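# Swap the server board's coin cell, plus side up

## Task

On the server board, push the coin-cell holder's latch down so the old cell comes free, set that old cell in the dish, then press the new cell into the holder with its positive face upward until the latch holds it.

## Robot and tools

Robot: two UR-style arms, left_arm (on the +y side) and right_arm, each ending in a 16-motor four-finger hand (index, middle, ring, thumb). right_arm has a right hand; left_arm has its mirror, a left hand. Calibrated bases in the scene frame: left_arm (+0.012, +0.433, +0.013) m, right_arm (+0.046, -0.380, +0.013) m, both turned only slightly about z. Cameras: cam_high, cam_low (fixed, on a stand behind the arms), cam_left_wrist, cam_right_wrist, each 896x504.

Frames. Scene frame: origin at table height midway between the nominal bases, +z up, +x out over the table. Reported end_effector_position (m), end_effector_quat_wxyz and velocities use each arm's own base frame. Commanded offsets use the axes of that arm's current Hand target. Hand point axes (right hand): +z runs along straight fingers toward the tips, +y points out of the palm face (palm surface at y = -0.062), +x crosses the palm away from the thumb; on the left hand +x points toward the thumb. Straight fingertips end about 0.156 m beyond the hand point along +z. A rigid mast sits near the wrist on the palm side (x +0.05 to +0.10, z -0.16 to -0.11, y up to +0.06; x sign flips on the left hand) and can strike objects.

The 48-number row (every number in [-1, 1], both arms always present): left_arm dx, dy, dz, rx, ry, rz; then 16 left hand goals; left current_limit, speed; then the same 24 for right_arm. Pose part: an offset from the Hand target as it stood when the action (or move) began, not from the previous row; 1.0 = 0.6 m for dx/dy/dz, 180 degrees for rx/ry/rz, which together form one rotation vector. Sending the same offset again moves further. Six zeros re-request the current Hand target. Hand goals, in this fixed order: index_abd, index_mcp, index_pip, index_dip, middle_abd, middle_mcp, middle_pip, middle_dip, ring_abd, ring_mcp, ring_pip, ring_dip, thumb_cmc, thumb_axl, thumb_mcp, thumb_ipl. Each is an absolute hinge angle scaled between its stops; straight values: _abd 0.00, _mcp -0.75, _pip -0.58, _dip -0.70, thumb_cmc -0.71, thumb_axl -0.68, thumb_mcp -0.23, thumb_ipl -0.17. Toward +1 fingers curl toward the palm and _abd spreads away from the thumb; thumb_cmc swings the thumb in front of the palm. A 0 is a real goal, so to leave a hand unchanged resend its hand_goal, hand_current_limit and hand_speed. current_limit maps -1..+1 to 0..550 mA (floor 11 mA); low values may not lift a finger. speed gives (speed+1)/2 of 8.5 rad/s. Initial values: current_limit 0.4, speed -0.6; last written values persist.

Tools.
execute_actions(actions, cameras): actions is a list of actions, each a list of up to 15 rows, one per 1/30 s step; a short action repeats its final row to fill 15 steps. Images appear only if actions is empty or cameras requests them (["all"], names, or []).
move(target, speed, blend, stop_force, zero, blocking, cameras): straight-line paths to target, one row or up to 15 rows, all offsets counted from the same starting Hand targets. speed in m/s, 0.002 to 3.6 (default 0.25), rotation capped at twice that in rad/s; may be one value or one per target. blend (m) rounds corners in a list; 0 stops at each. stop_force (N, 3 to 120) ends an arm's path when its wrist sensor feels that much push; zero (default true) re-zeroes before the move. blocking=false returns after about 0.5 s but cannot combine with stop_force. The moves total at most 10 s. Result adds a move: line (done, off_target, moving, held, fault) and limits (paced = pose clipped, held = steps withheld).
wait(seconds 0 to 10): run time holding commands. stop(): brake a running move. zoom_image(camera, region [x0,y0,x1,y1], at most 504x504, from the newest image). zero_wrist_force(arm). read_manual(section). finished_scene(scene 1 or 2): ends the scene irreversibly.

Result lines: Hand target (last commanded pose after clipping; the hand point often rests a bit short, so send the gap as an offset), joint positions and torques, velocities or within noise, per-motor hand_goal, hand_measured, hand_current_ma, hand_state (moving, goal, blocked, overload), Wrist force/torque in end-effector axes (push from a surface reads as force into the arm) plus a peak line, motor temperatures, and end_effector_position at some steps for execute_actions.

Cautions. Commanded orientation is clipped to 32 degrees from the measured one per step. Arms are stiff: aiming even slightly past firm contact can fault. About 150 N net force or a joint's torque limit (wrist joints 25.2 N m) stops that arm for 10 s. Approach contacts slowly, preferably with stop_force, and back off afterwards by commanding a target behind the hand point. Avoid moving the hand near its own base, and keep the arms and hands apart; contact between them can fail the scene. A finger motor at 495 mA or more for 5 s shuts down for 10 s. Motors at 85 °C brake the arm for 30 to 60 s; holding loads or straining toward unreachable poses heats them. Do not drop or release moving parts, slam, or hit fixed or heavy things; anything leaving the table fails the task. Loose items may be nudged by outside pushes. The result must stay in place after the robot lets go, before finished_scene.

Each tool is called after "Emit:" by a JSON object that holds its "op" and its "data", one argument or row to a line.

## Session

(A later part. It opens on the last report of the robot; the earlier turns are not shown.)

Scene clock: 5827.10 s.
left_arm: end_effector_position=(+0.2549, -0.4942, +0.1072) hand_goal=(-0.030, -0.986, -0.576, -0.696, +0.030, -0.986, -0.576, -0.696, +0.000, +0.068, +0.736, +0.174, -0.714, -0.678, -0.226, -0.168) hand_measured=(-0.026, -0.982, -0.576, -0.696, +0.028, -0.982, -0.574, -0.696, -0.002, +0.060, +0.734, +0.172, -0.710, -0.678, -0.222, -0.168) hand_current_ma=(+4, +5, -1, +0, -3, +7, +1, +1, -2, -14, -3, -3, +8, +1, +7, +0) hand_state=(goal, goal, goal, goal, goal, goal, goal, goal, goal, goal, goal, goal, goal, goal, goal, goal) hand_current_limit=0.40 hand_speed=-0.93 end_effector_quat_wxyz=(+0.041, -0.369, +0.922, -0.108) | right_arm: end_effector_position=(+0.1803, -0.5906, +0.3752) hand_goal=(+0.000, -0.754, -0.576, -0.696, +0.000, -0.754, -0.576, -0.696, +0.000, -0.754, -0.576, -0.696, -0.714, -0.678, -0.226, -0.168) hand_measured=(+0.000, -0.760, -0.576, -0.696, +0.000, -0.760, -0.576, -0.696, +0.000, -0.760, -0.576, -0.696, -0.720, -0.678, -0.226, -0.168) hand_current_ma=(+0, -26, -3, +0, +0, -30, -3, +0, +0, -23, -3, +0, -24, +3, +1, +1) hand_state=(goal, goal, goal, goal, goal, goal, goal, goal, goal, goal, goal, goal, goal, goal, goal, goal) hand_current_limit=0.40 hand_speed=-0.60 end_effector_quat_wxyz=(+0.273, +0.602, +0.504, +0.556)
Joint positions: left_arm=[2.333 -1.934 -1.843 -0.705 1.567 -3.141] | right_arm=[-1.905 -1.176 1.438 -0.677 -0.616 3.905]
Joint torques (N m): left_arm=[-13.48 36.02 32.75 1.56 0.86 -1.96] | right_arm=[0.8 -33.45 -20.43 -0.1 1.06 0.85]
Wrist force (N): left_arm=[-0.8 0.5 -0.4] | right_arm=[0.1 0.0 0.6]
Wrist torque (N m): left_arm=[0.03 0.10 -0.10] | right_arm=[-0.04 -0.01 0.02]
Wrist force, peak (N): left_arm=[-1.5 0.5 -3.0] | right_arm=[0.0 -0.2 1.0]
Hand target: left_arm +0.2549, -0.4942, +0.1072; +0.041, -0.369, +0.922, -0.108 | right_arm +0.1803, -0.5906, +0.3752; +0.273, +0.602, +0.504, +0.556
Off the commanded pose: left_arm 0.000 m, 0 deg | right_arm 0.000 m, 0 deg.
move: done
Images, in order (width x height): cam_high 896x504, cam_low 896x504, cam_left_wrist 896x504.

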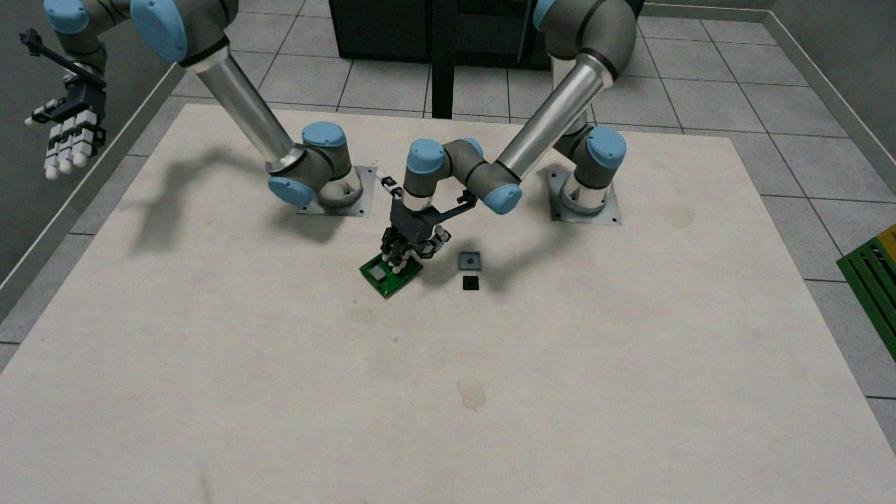

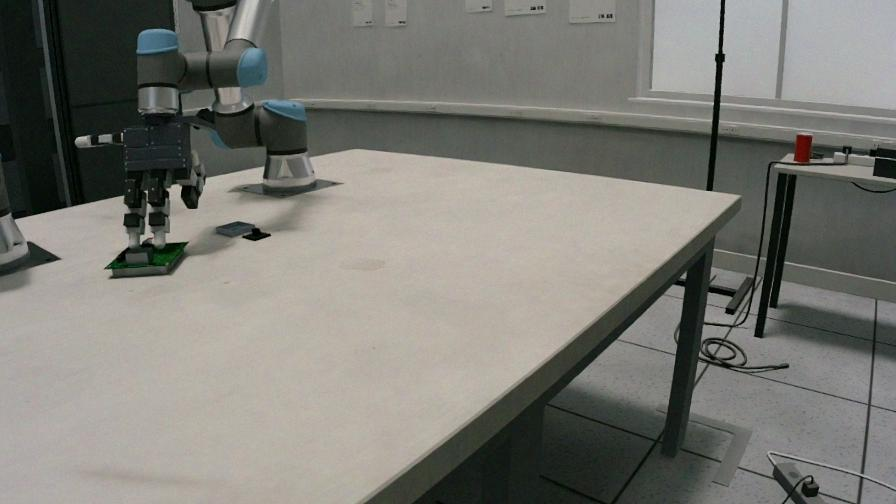

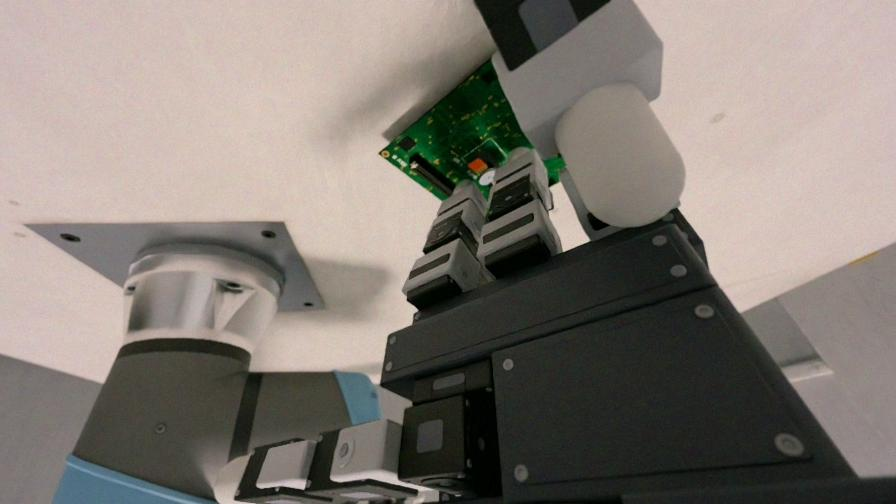

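Emit:
{"op": "move", "data": {
  "target": [
    [0,-0.0112,-0.0487,0,0,0,-0.08,-0.986,-0.576,-0.696,0.08,-0.986,-0.576,-0.696,0,0.068,0.737,0.174,-0.714,-0.678,-0.226,-0.168,0.4,-0.8,0,0,0,0,0,0,0,-0.754,-0.576,-0.696,0,-0.754,-0.576,-0.696,0,-0.754,-0.576,-0.696,-0.714,-0.678,-0.226,-0.168,0.4,-0.6]
  ],
  "speed": 0.06,
  "cameras": ["cam_low","cam_left_wrist","cam_high"]
}}

Emit:
{"op": "zoom_image", "data": {
  "camera": "cam_low",
  "region": [126, 225, 162, 255]
}}

Emit:
{"op": "zoom_image", "data": {
  "camera": "cam_left_wrist",
  "region": [440, 110, 520, 170]
}}

Emit:
{"op": "zoom_image", "data": {
  "camera": "cam_high",
  "region": [375, 245, 415, 280]
}}

Scene clock: 5836.20 s.
left_arm: end_effector_position=(+0.2550, -0.4941, +0.1373) hand_goal=(-0.080, -0.986, -0.576, -0.696, +0.080, -0.986, -0.576, -0.696, +0.000, +0.068, +0.736, +0.174, -0.714, -0.678, -0.226, -0.168) hand_measured=(-0.076, -0.982, -0.576, -0.696, +0.076, -0.982, -0.574, -0.696, -0.002, +0.060, +0.734, +0.172, -0.710, -0.678, -0.222, -0.168) hand_current_ma=(+5, +6, -1, +0, -4, +7, +1, +1, -2, -14, -3, -3, +8, +1, +7, +0) hand_state=(goal, goal, goal, goal, goal, goal, goal, goal, goal, goal, goal, goal, goal, goal, goal, goal) hand_current_limit=0.40 hand_speed=-0.80 end_effector_quat_wxyz=(+0.041, -0.369, +0.922, -0.108) | right_arm: end_effector_position=(+0.1803, -0.5906, +0.3752) hand_goal=(+0.000, -0.754, -0.576, -0.696, +0.000, -0.754, -0.576, -0.696, +0.000, -0.754, -0.576, -0.696, -0.714, -0.678, -0.226, -0.168) hand_measured=(+0.000, -0.760, -0.576, -0.696, +0.000, -0.760, -0.576, -0.696, +0.000, -0.760, -0.576, -0.696, -0.720, -0.678, -0.226, -0.168) hand_current_ma=(+0, -26, -3, +0, +0, -30, -3, +0, +0, -23, -3, +0, -24, +3, +1, +1) hand_state=(goal, goal, goal, goal, goal, goal, goal, goal, goal, goal, goal, goal, goal, goal, goal, goal) hand_current_limit=0.40 hand_speed=-0.60 end_effector_quat_wxyz=(+0.273, +0.602, +0.504, +0.556)
Joint positions: left_arm=[2.333 -1.892 -1.809 -0.779 1.567 -3.141] | right_arm=[-1.905 -1.176 1.438 -0.677 -0.616 3.905]
Joint torques (N m): left_arm=[11.58 26.16 12.04 4.18 -1.33 2.04] | right_arm=[1.12 -34.42 -19.85 -0.07 1.11 0.75]
Wrist force (N): left_arm=[-0.8 1.0 -0.3] | right_arm=[0.0 0.2 0.8]
Wrist torque (N m): left_arm=[0.09 0.10 -0.12] | right_arm=[-0.05 0.01 0.01]
Wrist force, peak (N): left_arm=[-1.0 0.7 -1.1] | right_arm=[0.3 0.3 1.0]
Hand target: left_arm +0.2549, -0.4940, +0.1372; +0.041, -0.369, +0.922, -0.108 | right_arm +0.1803, -0.5906, +0.3752; +0.273, +0.602, +0.504, +0.556
Off the commanded pose: left_arm 0.000 m, 0 deg | right_arm 0.000 m, 0 deg.
move: done
Images, in order (width x height): cam_high 896x504, cam_low 896x504, cam_left_wrist 896x504.

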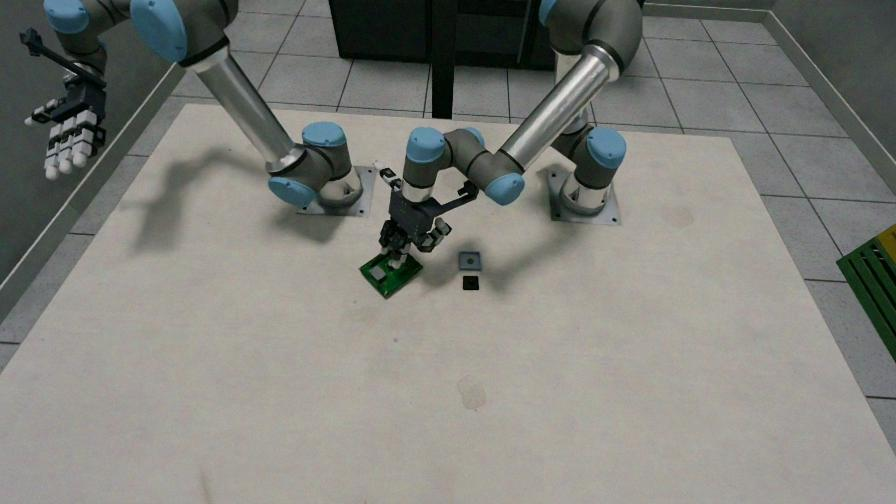

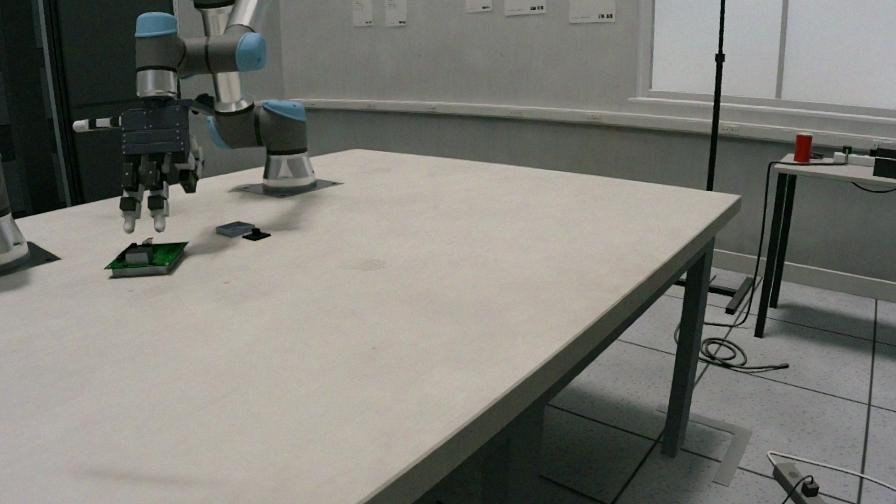

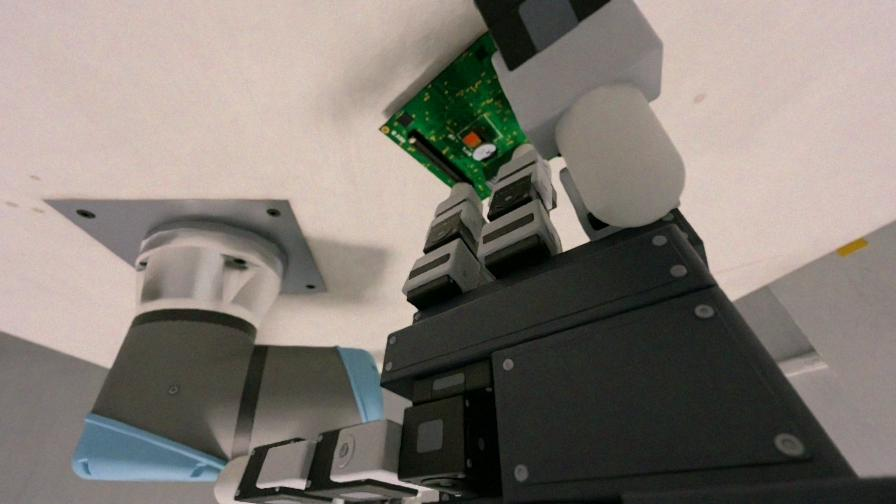

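Scaled by 14.000 from the camera's 896x504 image, which has a finer 1280x720 frame.

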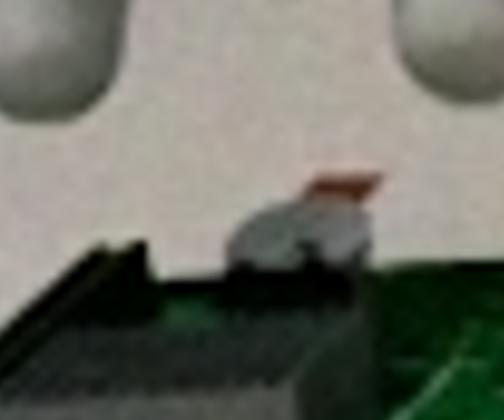

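Scaled by 6.300 from the camera's 896x504 image, which has a finer 1280x720 frame.

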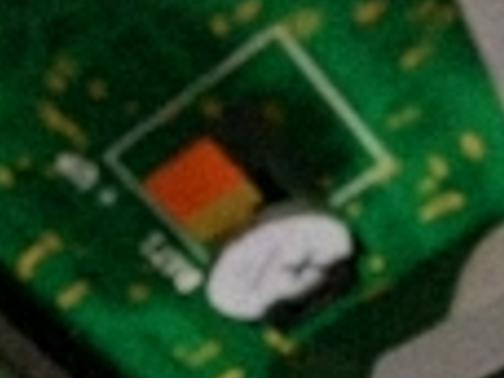

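Scaled by 12.600 from the camera's 896x504 image, which has a finer 1280x720 frame.

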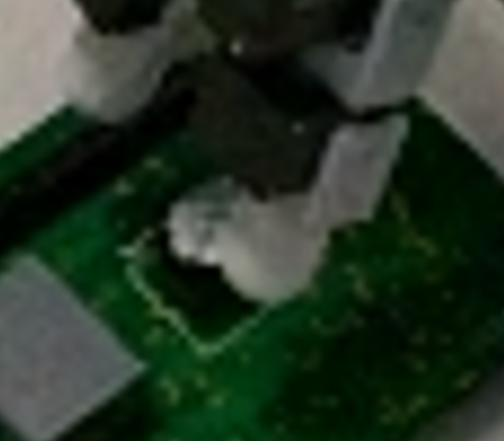

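Emit:
{"op": "move", "data": {
  "target": [
    [0,-0.0112,-0.0487,0,0,0,0,-0.754,-0.576,-0.696,0.0,-0.754,-0.576,-0.696,0,0.068,0.737,0.174,-0.714,-0.678,-0.226,-0.168,0.4,-0.7,0,0,0,0,0,0,0,-0.754,-0.576,-0.696,0,-0.754,-0.576,-0.696,0,-0.754,-0.576,-0.696,-0.714,-0.678,-0.226,-0.168,0.4,-0.6],
    [-0.0367,-0.1046,-0.0522,-0.0722,0,0,0,-0.754,-0.576,-0.696,0.0,-0.754,-0.576,-0.696,0,0.068,0.737,0.174,-0.714,-0.678,-0.226,-0.168,0.4,-0.7,0,0,0,0,0,0,0,-0.754,-0.576,-0.696,0,-0.754,-0.576,-0.696,0,-0.754,-0.576,-0.696,-0.714,-0.678,-0.226,-0.168,0.4,-0.6],
    [-0.0367,-0.0990,-0.0279,-0.0722,0,0,0,-0.754,-0.576,-0.696,0.0,-0.754,-0.576,-0.696,0,0.068,0.737,0.174,-0.714,-0.678,-0.226,-0.168,0.4,-0.7,0,0,0,0,0,0,0,-0.754,-0.576,-0.696,0,-0.754,-0.576,-0.696,0,-0.754,-0.576,-0.696,-0.714,-0.678,-0.226,-0.168,0.4,-0.6]
  ],
  "speed": 0.08,
  "blend": [0.005,0.005,0],
  "cameras": ["cam_low","cam_left_wrist","cam_high"]
}}

Emit:
{"op": "zoom_image", "data": {
  "camera": "cam_low",
  "region": [126, 225, 162, 255]
}}

Emit:
{"op": "zoom_image", "data": {
  "camera": "cam_left_wrist",
  "region": [360, 20, 480, 110]
}}

Emit:
{"op": "zoom_image", "data": {
  "camera": "cam_high",
  "region": [375, 245, 415, 280]
}}

Scene clock: 5864.90 s.
left_arm: end_effector_position=(+0.3082, -0.5178, +0.1669) hand_goal=(+0.000, -0.754, -0.576, -0.696, +0.000, -0.754, -0.576, -0.696, +0.000, +0.068, +0.736, +0.174, -0.714, -0.678, -0.226, -0.168) hand_measured=(-0.004, -0.752, -0.576, -0.696, +0.002, -0.752, -0.574, -0.696, -0.002, +0.060, +0.734, +0.172, -0.712, -0.678, -0.222, -0.168) hand_current_ma=(-4, +1, -1, +0, +3, +2, +1, +1, -2, -14, -3, -3, +3, +1, +7, +0) hand_state=(goal, goal, goal, goal, goal, goal, goal, goal, goal, goal, goal, goal, goal, goal, goal, goal) hand_current_limit=0.40 hand_speed=-0.70 end_effector_quat_wxyz=(-0.001, -0.371, +0.929, -0.002) | right_arm: end_effector_position=(+0.1803, -0.5906, +0.3752) hand_goal=(+0.000, -0.754, -0.576, -0.696, +0.000, -0.754, -0.576, -0.696, +0.000, -0.754, -0.576, -0.696, -0.714, -0.678, -0.226, -0.168) hand_measured=(+0.000, -0.760, -0.576, -0.696, +0.000, -0.760, -0.576, -0.696, +0.000, -0.760, -0.576, -0.696, -0.720, -0.678, -0.226, -0.168) hand_current_ma=(+0, -26, -3, +0, +0, -30, -3, +0, +0, -23, -3, +0, -24, +3, +1, +1) hand_state=(goal, goal, goal, goal, goal, goal, goal, goal, goal, goal, goal, goal, goal, goal, goal, goal) hand_current_limit=0.40 hand_speed=-0.60 end_effector_quat_wxyz=(+0.273, +0.602, +0.504, +0.556)
Joint positions: left_arm=[2.366 -2.065 -1.443 -1.201 1.567 -3.107] | right_arm=[-1.905 -1.176 1.438 -0.677 -0.616 3.905]
Joint torques (N m): left_arm=[-13.76 50.76 30.98 2.9 -0.39 -1.99] | right_arm=[0.75 -33.58 -20.55 -0.04 1.11 0.9]
Wrist force (N): left_arm=[-0.7 0.4 -0.2] | right_arm=[0.0 0.3 0.8]
Wrist torque (N m): left_arm=[0.12 0.07 -0.06] | right_arm=[-0.02 0.00 0.02]
Wrist force, peak (N): left_arm=[-0.4 0.5 -1.9] | right_arm=[0.4 -0.1 1.0]
Hand target: left_arm +0.3082, -0.5179, +0.1670; -0.001, -0.371, +0.929, -0.003 | right_arm +0.1803, -0.5906, +0.3752; +0.273, +0.602, +0.504, +0.556
Off the commanded pose: left_arm 0.000 m, 0 deg | right_arm 0.000 m, 0 deg.
move: done
Images, in order (width x height): cam_high 896x504, cam_low 896x504, cam_left_wrist 896x504.

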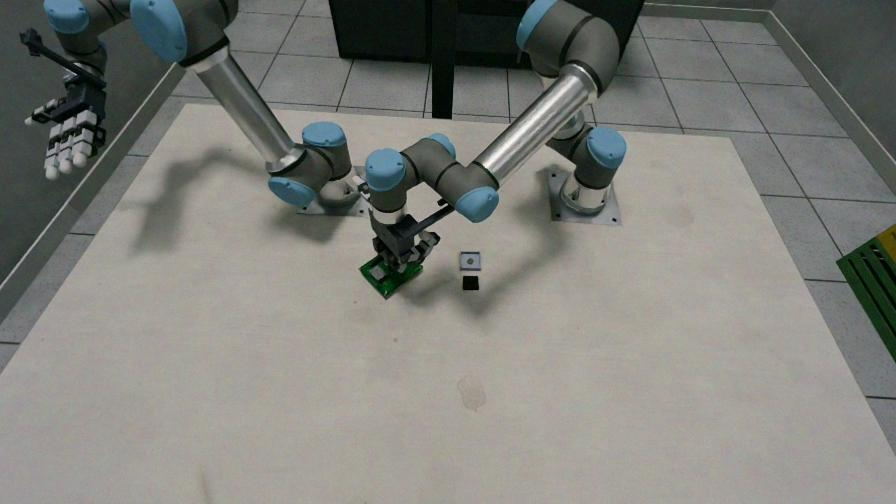

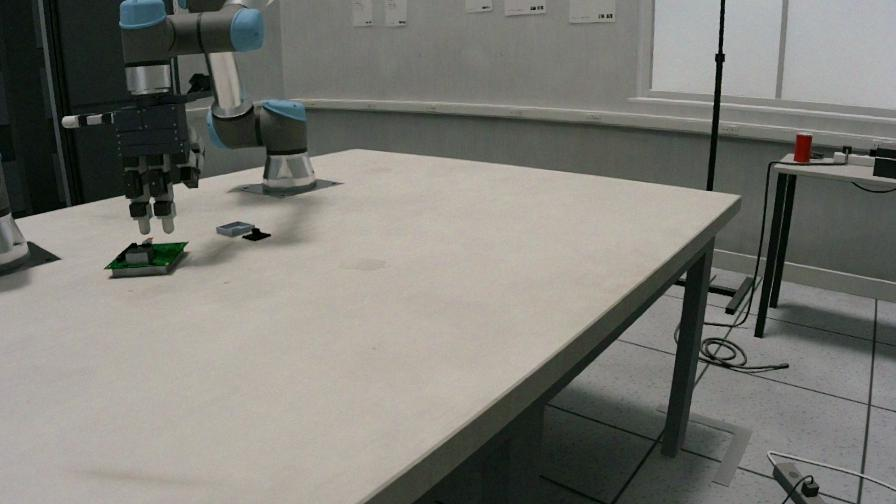

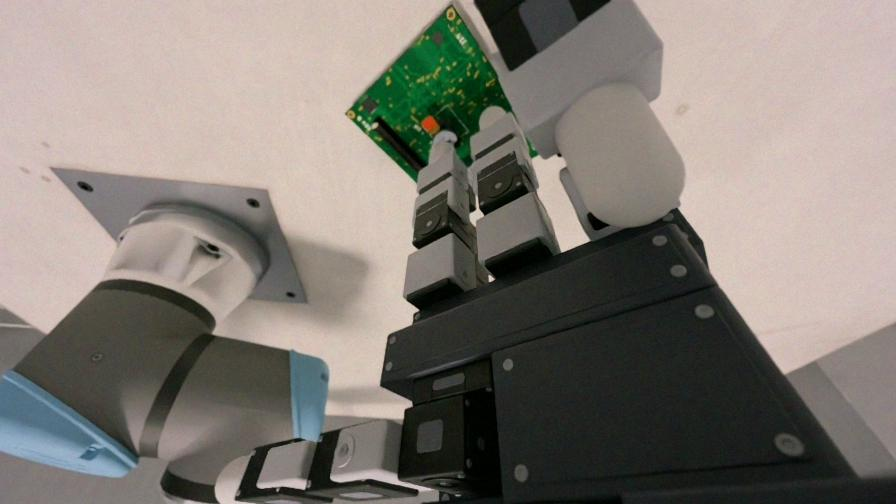

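Scaled by 14.000 from the camera's 896x504 image, which has a finer 1280x720 frame.

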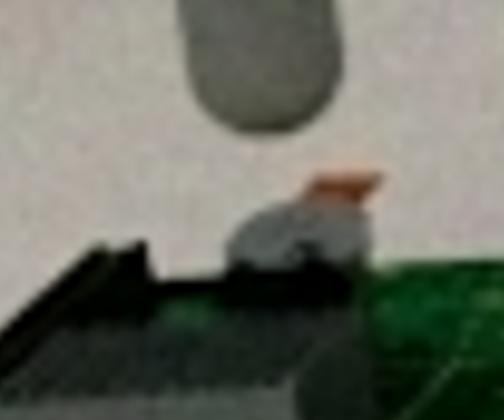

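Scaled by 4.200 from the camera's 896x504 image, which has a finer 1280x720 frame.

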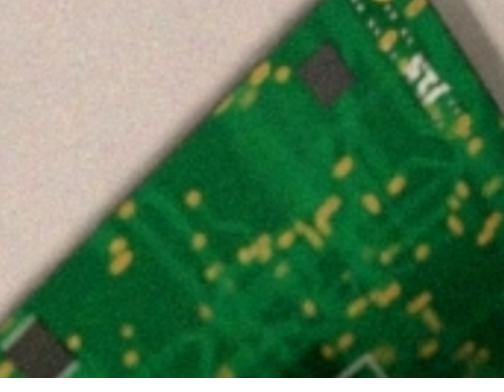

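Scaled by 12.600 from the camera's 896x504 image, which has a finer 1280x720 frame.

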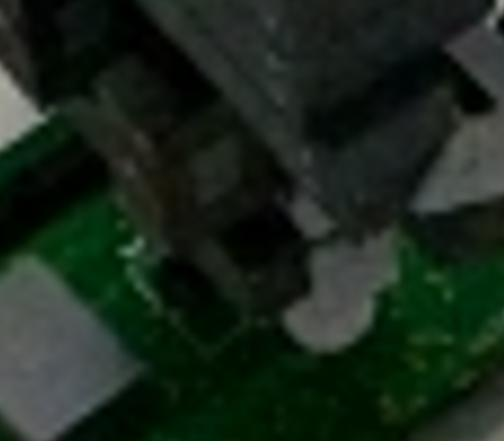

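Emit:
{"op": "zoom_image", "data": {
  "camera": "cam_left_wrist",
  "region": [400, 95, 480, 155]
}}

Scaled by 6.300 from the camera's 896x504 image, which has a finer 1280x720 frame.

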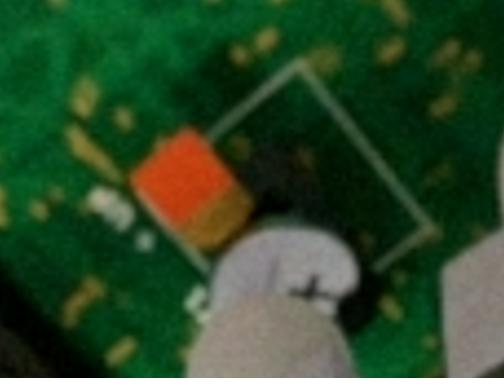

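Emit:
{"op": "move", "data": {
  "target": [0,-0.0017,0.0283,0,0,0,0,-0.754,-0.576,-0.696,0.0,-0.754,-0.576,-0.696,0,0.068,0.737,0.174,-0.714,-0.678,-0.226,-0.168,0.4,-0.7,0,0,0,0,0,0,0,-0.754,-0.576,-0.696,0,-0.754,-0.576,-0.696,0,-0.754,-0.576,-0.696,-0.714,-0.678,-0.226,-0.168,0.4,-0.6],
  "speed": 0.012,
  "stop_force": 6,
  "cameras": ["cam_low","cam_left_wrist"]
}}

Emit:
{"op": "zoom_image", "data": {
  "camera": "cam_low",
  "region": [126, 225, 162, 255]
}}

Emit:
{"op": "zoom_image", "data": {
  "camera": "cam_left_wrist",
  "region": [400, 95, 480, 155]
}}

Scene clock: 5899.60 s.
left_arm: end_effector_position=(+0.3087, -0.5186, +0.1533) hand_goal=(+0.000, -0.754, -0.576, -0.696, +0.000, -0.754, -0.576, -0.696, +0.000, +0.068, +0.736, +0.174, -0.714, -0.678, -0.226, -0.168) hand_measured=(-0.004, -0.752, -0.576, -0.696, +0.002, -0.752, -0.574, -0.696, -0.002, +0.060, +0.734, +0.172, -0.712, -0.678, -0.222, -0.168) hand_current_ma=(-4, +1, +0, +1, +3, +2, +1, +1, -2, -14, -3, -3, +3, +1, +7, +0) hand_state=(goal, goal, goal, goal, goal, goal, goal, goal, goal, goal, goal, goal, goal, goal, goal, goal) hand_current_limit=0.40 hand_speed=-0.70 end_effector_quat_wxyz=(-0.001, -0.371, +0.929, -0.003) | right_arm: end_effector_position=(+0.1803, -0.5906, +0.3752) hand_goal=(+0.000, -0.754, -0.576, -0.696, +0.000, -0.754, -0.576, -0.696, +0.000, -0.754, -0.576, -0.696, -0.714, -0.678, -0.226, -0.168) hand_measured=(+0.000, -0.760, -0.576, -0.696, +0.000, -0.760, -0.576, -0.696, +0.000, -0.760, -0.576, -0.696, -0.720, -0.678, -0.226, -0.168) hand_current_ma=(+0, -26, -3, +0, +0, -30, -3, +0, +0, -23, -3, +0, -24, +3, +1, +1) hand_state=(goal, goal, goal, goal, goal, goal, goal, goal, goal, goal, goal, goal, goal, goal, goal, goal) hand_current_limit=0.40 hand_speed=-0.60 end_effector_quat_wxyz=(+0.273, +0.602, +0.504, +0.556)
Joint positions: left_arm=[2.366 -2.079 -1.458 -1.171 1.567 -3.107] | right_arm=[-1.905 -1.176 1.438 -0.677 -0.616 3.905]
Joint torques (N m): left_arm=[-13.14 48.32 32.6 2.62 -1.06 -1.65] | right_arm=[0.95 -33.92 -20.46 -0.28 1 0.93]
Wrist force (N): left_arm=[-0.6 0.0 -4.2] | right_arm=[0.3 -0.1 0.7]
Wrist torque (N m): left_arm=[0.38 0.15 -0.03] | right_arm=[-0.08 -0.04 0.03]
Wrist force, peak (N): left_arm=[-0.3 -0.1 -9.4] | right_arm=[0.1 0.1 1.1]
Hand target: left_arm +0.3087, -0.5186, +0.1533; -0.001, -0.371, +0.929, -0.003 (not the last commanded pose) | right_arm +0.1803, -0.5906, +0.3752; +0.273, +0.602, +0.504, +0.556
Off the commanded pose: left_arm 0.003 m, 0 deg | right_arm 0.000 m, 0 deg.
move: contact (left_arm)
Images, in order (width x height): cam_low 896x504, cam_left_wrist 896x504.

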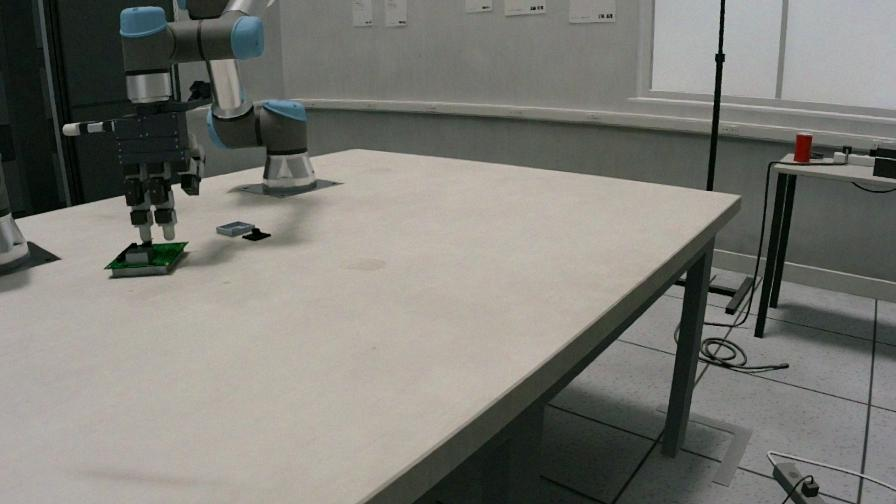

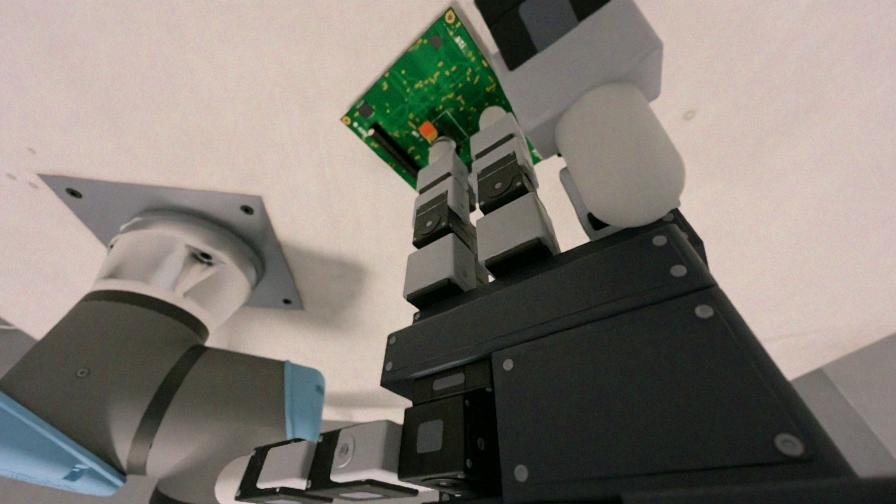

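Scaled by 14.000 from the camera's 896x504 image, which has a finer 1280x720 frame.

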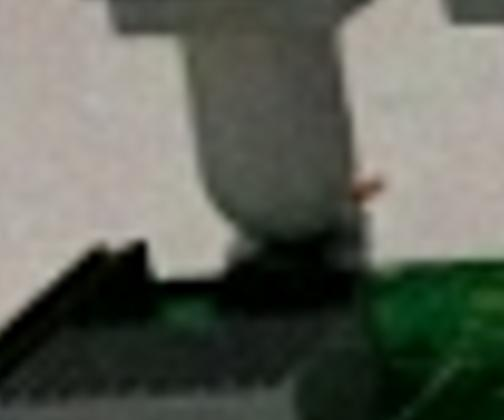

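Scaled by 6.300 from the camera's 896x504 image, which has a finer 1280x720 frame.

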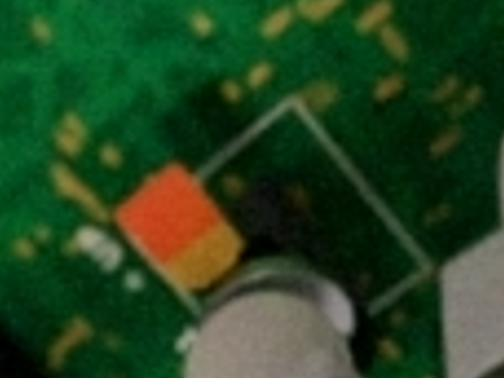

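Emit:
{"op": "move", "data": {
  "target": [0,0,0.0083,0,0,0,0,-0.754,-0.576,-0.696,0.0,-0.754,-0.576,-0.696,0,0.068,0.737,0.174,-0.714,-0.678,-0.226,-0.168,0.4,-0.7,0,0,0,0,0,0,0,-0.754,-0.576,-0.696,0,-0.754,-0.576,-0.696,0,-0.754,-0.576,-0.696,-0.714,-0.678,-0.226,-0.168,0.4,-0.6],
  "speed": 0.008,
  "stop_force": 18,
  "cameras": ["cam_low","cam_left_wrist"]
}}

Emit:
{"op": "zoom_image", "data": {
  "camera": "cam_low",
  "region": [126, 225, 162, 255]
}}

Emit:
{"op": "zoom_image", "data": {
  "camera": "cam_left_wrist",
  "region": [400, 95, 480, 155]
}}

Scene clock: 5906.97 s.
left_arm: end_effector_position=(+0.3088, -0.5187, +0.1518) hand_goal=(+0.000, -0.754, -0.576, -0.696, +0.000, -0.754, -0.576, -0.696, +0.000, +0.068, +0.736, +0.174, -0.714, -0.678, -0.226, -0.168) hand_measured=(-0.004, -0.752, -0.574, -0.692, +0.002, -0.752, -0.574, -0.696, -0.002, +0.060, +0.734, +0.172, -0.712, -0.678, -0.222, -0.168) hand_current_ma=(-4, +3, +3, +7, +3, +2, +1, +1, -2, -14, -3, -3, +3, +1, +7, +0) hand_state=(goal, goal, goal, goal, goal, goal, goal, goal, goal, goal, goal, goal, goal, goal, goal, goal) hand_current_limit=0.40 hand_speed=-0.70 end_effector_quat_wxyz=(-0.001, -0.371, +0.929, -0.003) | right_arm: end_effector_position=(+0.1803, -0.5906, +0.3752) hand_goal=(+0.000, -0.754, -0.576, -0.696, +0.000, -0.754, -0.576, -0.696, +0.000, -0.754, -0.576, -0.696, -0.714, -0.678, -0.226, -0.168) hand_measured=(+0.000, -0.760, -0.576, -0.696, +0.000, -0.760, -0.576, -0.696, +0.000, -0.760, -0.576, -0.696, -0.720, -0.678, -0.226, -0.168) hand_current_ma=(+0, -26, -3, +0, +0, -30, -3, +0, +0, -23, -3, +0, -24, +3, +1, +1) hand_state=(goal, goal, goal, goal, goal, goal, goal, goal, goal, goal, goal, goal, goal, goal, goal, goal) hand_current_limit=0.40 hand_speed=-0.60 end_effector_quat_wxyz=(+0.273, +0.602, +0.504, +0.556)
Joint positions: left_arm=[2.366 -2.08 -1.46 -1.167 1.567 -3.107] | right_arm=[-1.905 -1.176 1.438 -0.677 -0.616 3.905]
Joint torques (N m): left_arm=[-10.51 37.67 24.65 -0.06 1.29 -0.6] | right_arm=[0.96 -34.15 -20.52 -0.08 1.01 1.04]
Wrist force (N): left_arm=[-0.5 -0.6 -20.3] | right_arm=[0.3 0.0 0.4]
Wrist torque (N m): left_arm=[1.62 0.51 -0.04] | right_arm=[-0.02 -0.03 0.04]
Wrist force, peak (N): left_arm=[-0.7 -0.8 -26.2] | right_arm=[0.2 0.2 1.1]
Hand target: left_arm +0.3088, -0.5187, +0.1518; -0.001, -0.371, +0.929, -0.003 (not the last commanded pose) | right_arm +0.1803, -0.5906, +0.3752; +0.273, +0.602, +0.504, +0.556
Off the commanded pose: left_arm 0.004 m, 0 deg | right_arm 0.000 m, 0 deg.
move: contact (left_arm)
Images, in order (width x height): cam_low 896x504, cam_left_wrist 896x504.

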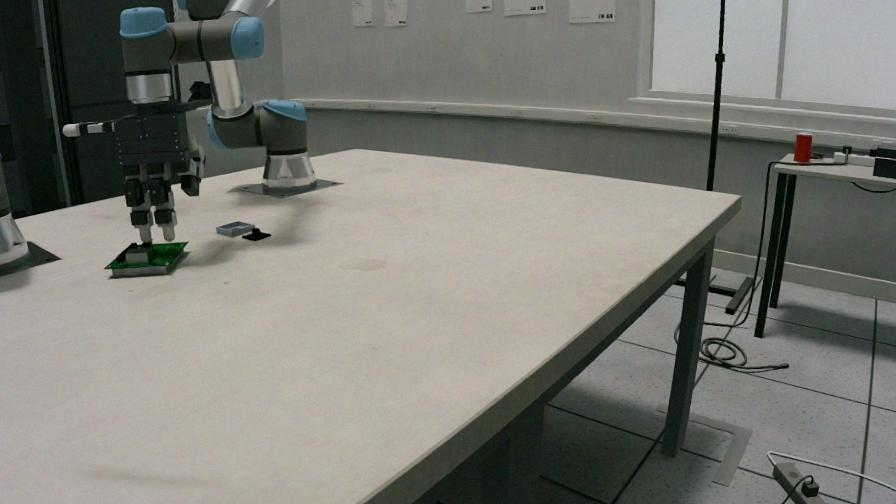

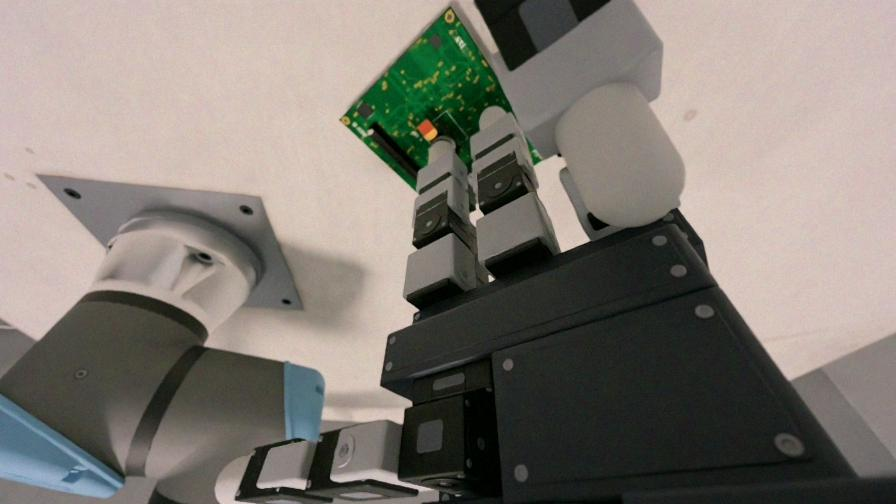

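Scaled by 14.000 from the camera's 896x504 image, which has a finer 1280x720 frame.

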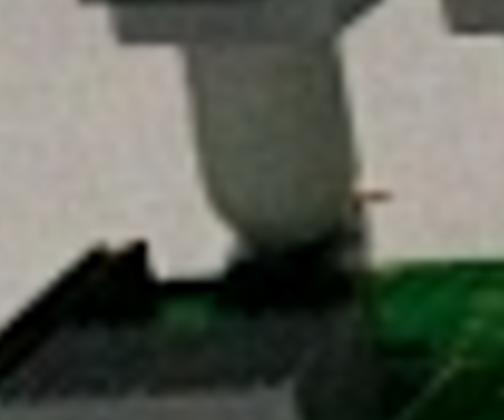

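Scaled by 6.300 from the camera's 896x504 image, which has a finer 1280x720 frame.

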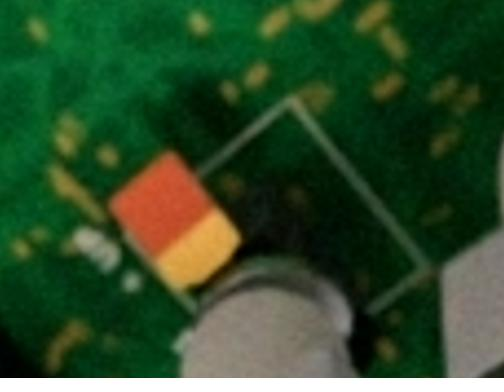

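Emit:
{"op": "move", "data": {
  "target": [0,0,0.0083,0,0,0,0,-0.754,-0.576,-0.696,0.0,-0.754,-0.576,-0.696,0,0.068,0.737,0.174,-0.714,-0.678,-0.226,-0.168,0.4,-0.7,0,0,0,0,0,0,0,-0.754,-0.576,-0.696,0,-0.754,-0.576,-0.696,0,-0.754,-0.576,-0.696,-0.714,-0.678,-0.226,-0.168,0.4,-0.6],
  "speed": 0.006,
  "stop_force": 12,
  "cameras": ["cam_low","cam_left_wrist"]
}}

Emit:
{"op": "zoom_image", "data": {
  "camera": "cam_low",
  "region": [126, 225, 162, 255]
}}

Emit:
{"op": "zoom_image", "data": {
  "camera": "cam_left_wrist",
  "region": [400, 95, 480, 155]
}}

Scene clock: 5926.53 s.
left_arm: end_effector_position=(+0.3089, -0.5188, +0.1511) hand_goal=(+0.000, -0.754, -0.576, -0.696, +0.000, -0.754, -0.576, -0.696, +0.000, +0.068, +0.736, +0.174, -0.714, -0.678, -0.226, -0.168) hand_measured=(-0.004, -0.752, -0.572, -0.688, +0.002, -0.752, -0.574, -0.696, -0.002, +0.060, +0.734, +0.172, -0.712, -0.678, -0.222, -0.168) hand_current_ma=(-3, +3, +7, +15, +3, +2, +1, +1, -2, -14, -3, -3, +3, +1, +7, +0) hand_state=(goal, goal, goal, goal, goal, goal, goal, goal, goal, goal, goal, goal, goal, goal, goal, goal) hand_current_limit=0.40 hand_speed=-0.70 end_effector_quat_wxyz=(-0.001, -0.371, +0.929, -0.003) | right_arm: end_effector_position=(+0.1803, -0.5906, +0.3752) hand_goal=(+0.000, -0.754, -0.576, -0.696, +0.000, -0.754, -0.576, -0.696, +0.000, -0.754, -0.576, -0.696, -0.714, -0.678, -0.226, -0.168) hand_measured=(+0.000, -0.760, -0.576, -0.696, +0.000, -0.760, -0.576, -0.696, +0.000, -0.760, -0.576, -0.696, -0.720, -0.678, -0.226, -0.168) hand_current_ma=(+0, -26, -3, +0, +0, -30, -3, +0, +0, -23, -3, +0, -24, +3, +1, +1) hand_state=(goal, goal, goal, goal, goal, goal, goal, goal, goal, goal, goal, goal, goal, goal, goal, goal) hand_current_limit=0.40 hand_speed=-0.60 end_effector_quat_wxyz=(+0.273, +0.602, +0.504, +0.556)
Joint positions: left_arm=[2.366 -2.081 -1.461 -1.165 1.567 -3.107] | right_arm=[-1.905 -1.176 1.438 -0.677 -0.616 3.905]
Joint torques (N m): left_arm=[-10.7 29.04 18.19 -1.73 2.16 -0.73] | right_arm=[0.57 -34.47 -19.98 0.02 0.98 0.81]
Wrist force (N): left_arm=[-0.6 -1.0 -33.9] | right_arm=[0.1 0.2 0.6]
Wrist torque (N m): left_arm=[2.69 0.77 -0.05] | right_arm=[-0.02 -0.01 0.03]
Wrist force, peak (N): left_arm=[-0.6 -1.1 -37.5] | right_arm=[0.4 0.0 1.0]
Hand target: left_arm +0.3090, -0.5188, +0.1511; -0.001, -0.371, +0.929, -0.003 (not the last commanded pose) | right_arm +0.1803, -0.5906, +0.3752; +0.273, +0.602, +0.504, +0.556
Off the commanded pose: left_arm 0.004 m, 0 deg | right_arm 0.000 m, 0 deg.
move: contact (left_arm)
Images, in order (width x height): cam_low 896x504, cam_left_wrist 896x504.

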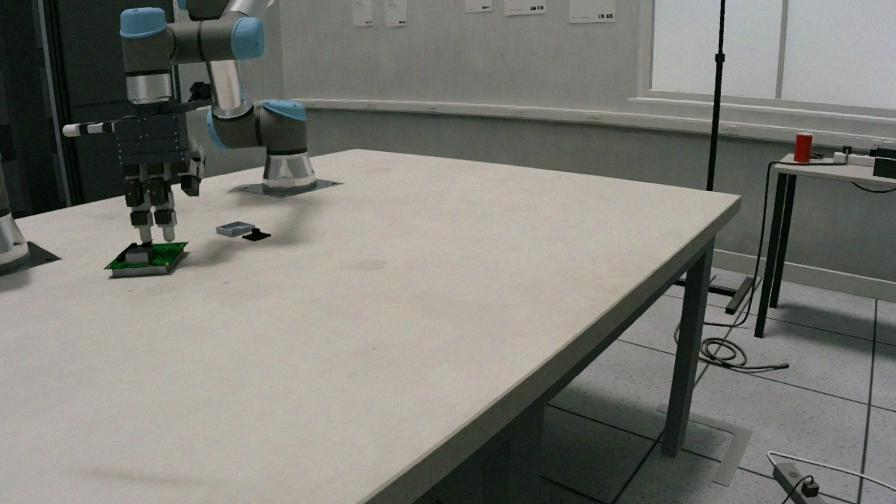

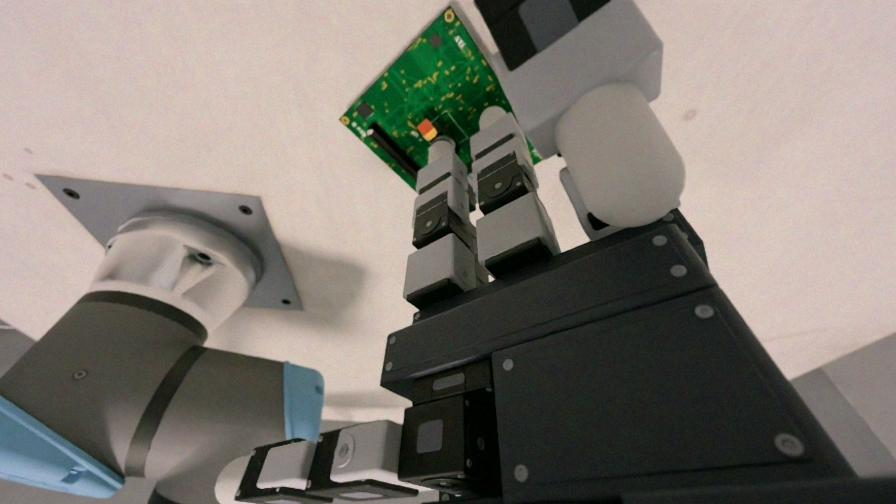

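Scaled by 14.000 from the camera's 896x504 image, which has a finer 1280x720 frame.

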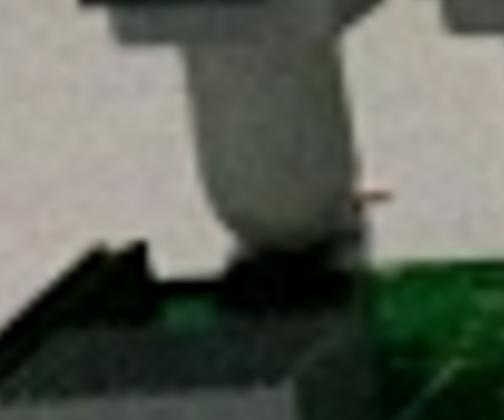

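Scaled by 6.300 from the camera's 896x504 image, which has a finer 1280x720 frame.

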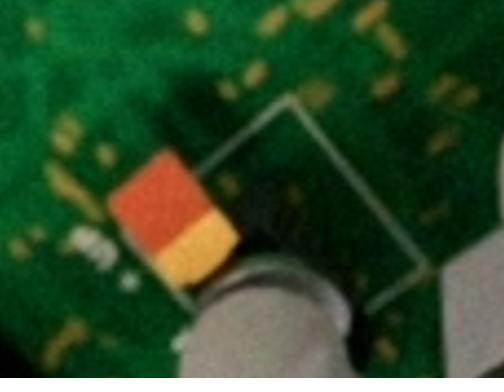

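Emit:
{"op": "move", "data": {
  "target": [0,0,-0.035,0,0,0,0,-0.754,-0.576,-0.696,0.0,-0.754,-0.576,-0.696,0,0.068,0.737,0.174,-0.714,-0.678,-0.226,-0.168,0.4,-0.7,0,0,0,0,0,0,0,-0.754,-0.576,-0.696,0,-0.754,-0.576,-0.696,0,-0.754,-0.576,-0.696,-0.714,-0.678,-0.226,-0.168,0.4,-0.6],
  "speed": 0.04,
  "cameras": ["cam_low","cam_left_wrist"]
}}

Emit:
{"op": "zoom_image", "data": {
  "camera": "cam_low",
  "region": [135, 230, 159, 250]
}}

Emit:
{"op": "zoom_image", "data": {
  "camera": "cam_left_wrist",
  "region": [410, 95, 474, 143]
}}

Scene clock: 5934.00 s.
left_arm: end_effector_position=(+0.3089, -0.5188, +0.1724) hand_goal=(+0.000, -0.754, -0.576, -0.696, +0.000, -0.754, -0.576, -0.696, +0.000, +0.068, +0.736, +0.174, -0.714, -0.678, -0.226, -0.168) hand_measured=(-0.004, -0.754, -0.574, -0.694, +0.002, -0.752, -0.574, -0.696, -0.002, +0.060, +0.734, +0.172, -0.712, -0.678, -0.222, -0.168) hand_current_ma=(-3, +0, +3, +3, +3, +2, +1, +1, -2, -14, -3, -3, +3, +1, +7, +0) hand_state=(goal, goal, goal, goal, goal, goal, goal, goal, goal, goal, goal, goal, goal, goal, goal, goal) hand_current_limit=0.40 hand_speed=-0.70 end_effector_quat_wxyz=(+0.000, -0.371, +0.929, -0.003) end_effector_velocity=(+0.000, +0.000, -0.002) end_effector_angular_velocity=(-0.001, -0.001, +0.000) | right_arm: end_effector_position=(+0.1803, -0.5906, +0.3752) hand_goal=(+0.000, -0.754, -0.576, -0.696, +0.000, -0.754, -0.576, -0.696, +0.000, -0.754, -0.576, -0.696, -0.714, -0.678, -0.226, -0.168) hand_measured=(+0.000, -0.760, -0.576, -0.696, +0.000, -0.760, -0.576, -0.696, +0.000, -0.760, -0.576, -0.696, -0.720, -0.678, -0.226, -0.168) hand_current_ma=(+0, -26, -3, +0, +0, -30, -3, +0, +0, -23, -3, +0, -24, +3, +1, +1) hand_state=(goal, goal, goal, goal, goal, goal, goal, goal, goal, goal, goal, goal, goal, goal, goal, goal) hand_current_limit=0.40 hand_speed=-0.60 end_effector_quat_wxyz=(+0.273, +0.602, +0.504, +0.556)
Joint positions: left_arm=[2.366 -2.062 -1.432 -1.212 1.567 -3.107] | right_arm=[-1.905 -1.176 1.438 -0.677 -0.616 3.905]
Joint velocities: left_arm=[-0.001 -0.002 -0.004 0.007 0 -0.001] | right_arm=[within noise]
Joint torques (N m): left_arm=[9.77 32.86 10.66 4.03 -1.33 2.13] | right_arm=[1.95 -33.62 -19.8 -0.03 0.94 0.87]
Wrist force (N): left_arm=[-0.5 0.0 -0.4] | right_arm=[0.2 0.2 0.7]
Wrist torque (N m): left_arm=[0.08 0.04 -0.01] | right_arm=[-0.03 -0.01 0.03]
Wrist force, peak (N): left_arm=[-0.5 -0.8 -34.2] | right_arm=[0.1 0.3 0.9]
Hand target: left_arm +0.3089, -0.5187, +0.1721; -0.001, -0.371, +0.929, -0.003 | right_arm +0.1803, -0.5906, +0.3752; +0.273, +0.602, +0.504, +0.556
Off the commanded pose: left_arm 0.000 m, 0 deg | right_arm 0.000 m, 0 deg.
move: done
Images, in order (width x height): cam_low 896x504, cam_left_wrist 896x504.

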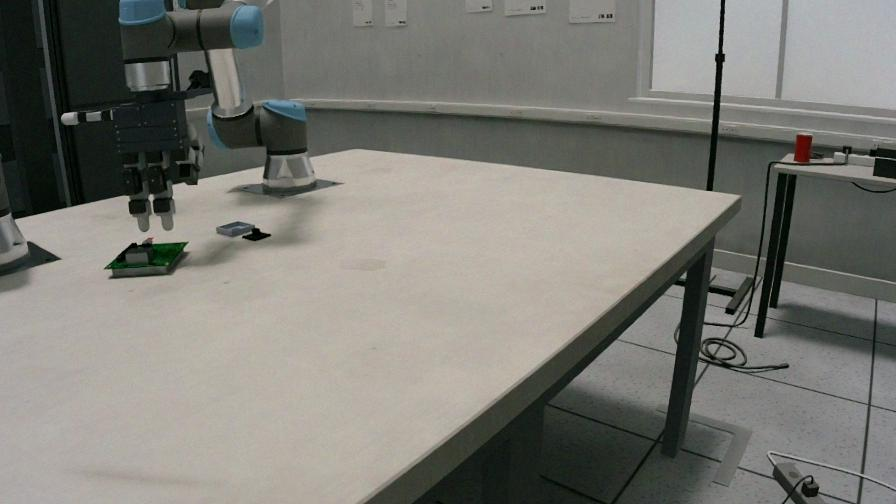

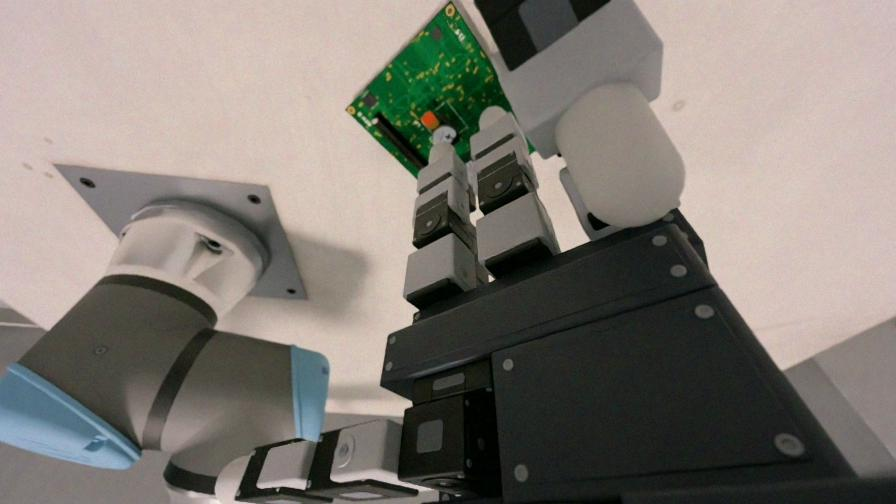

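Scaled by 21.000 from the camera's 896x504 image, which has a finer 1280x720 frame.

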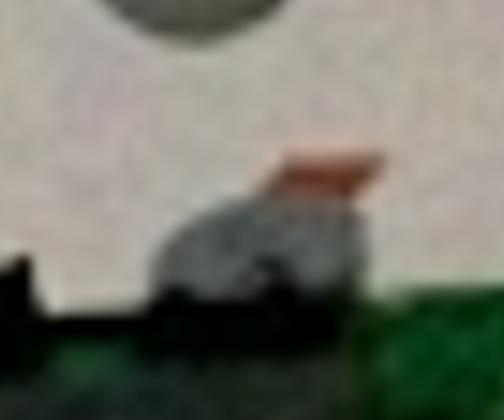

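Scaled by 7.875 from the camera's 896x504 image, which has a finer 1280x720 frame.

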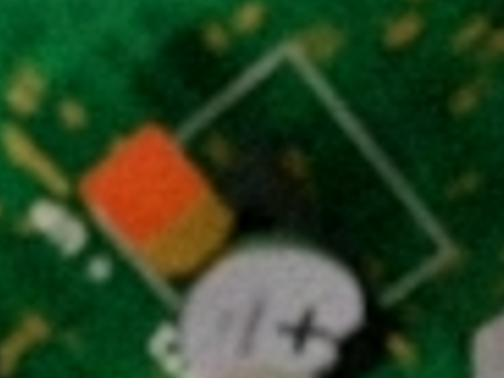

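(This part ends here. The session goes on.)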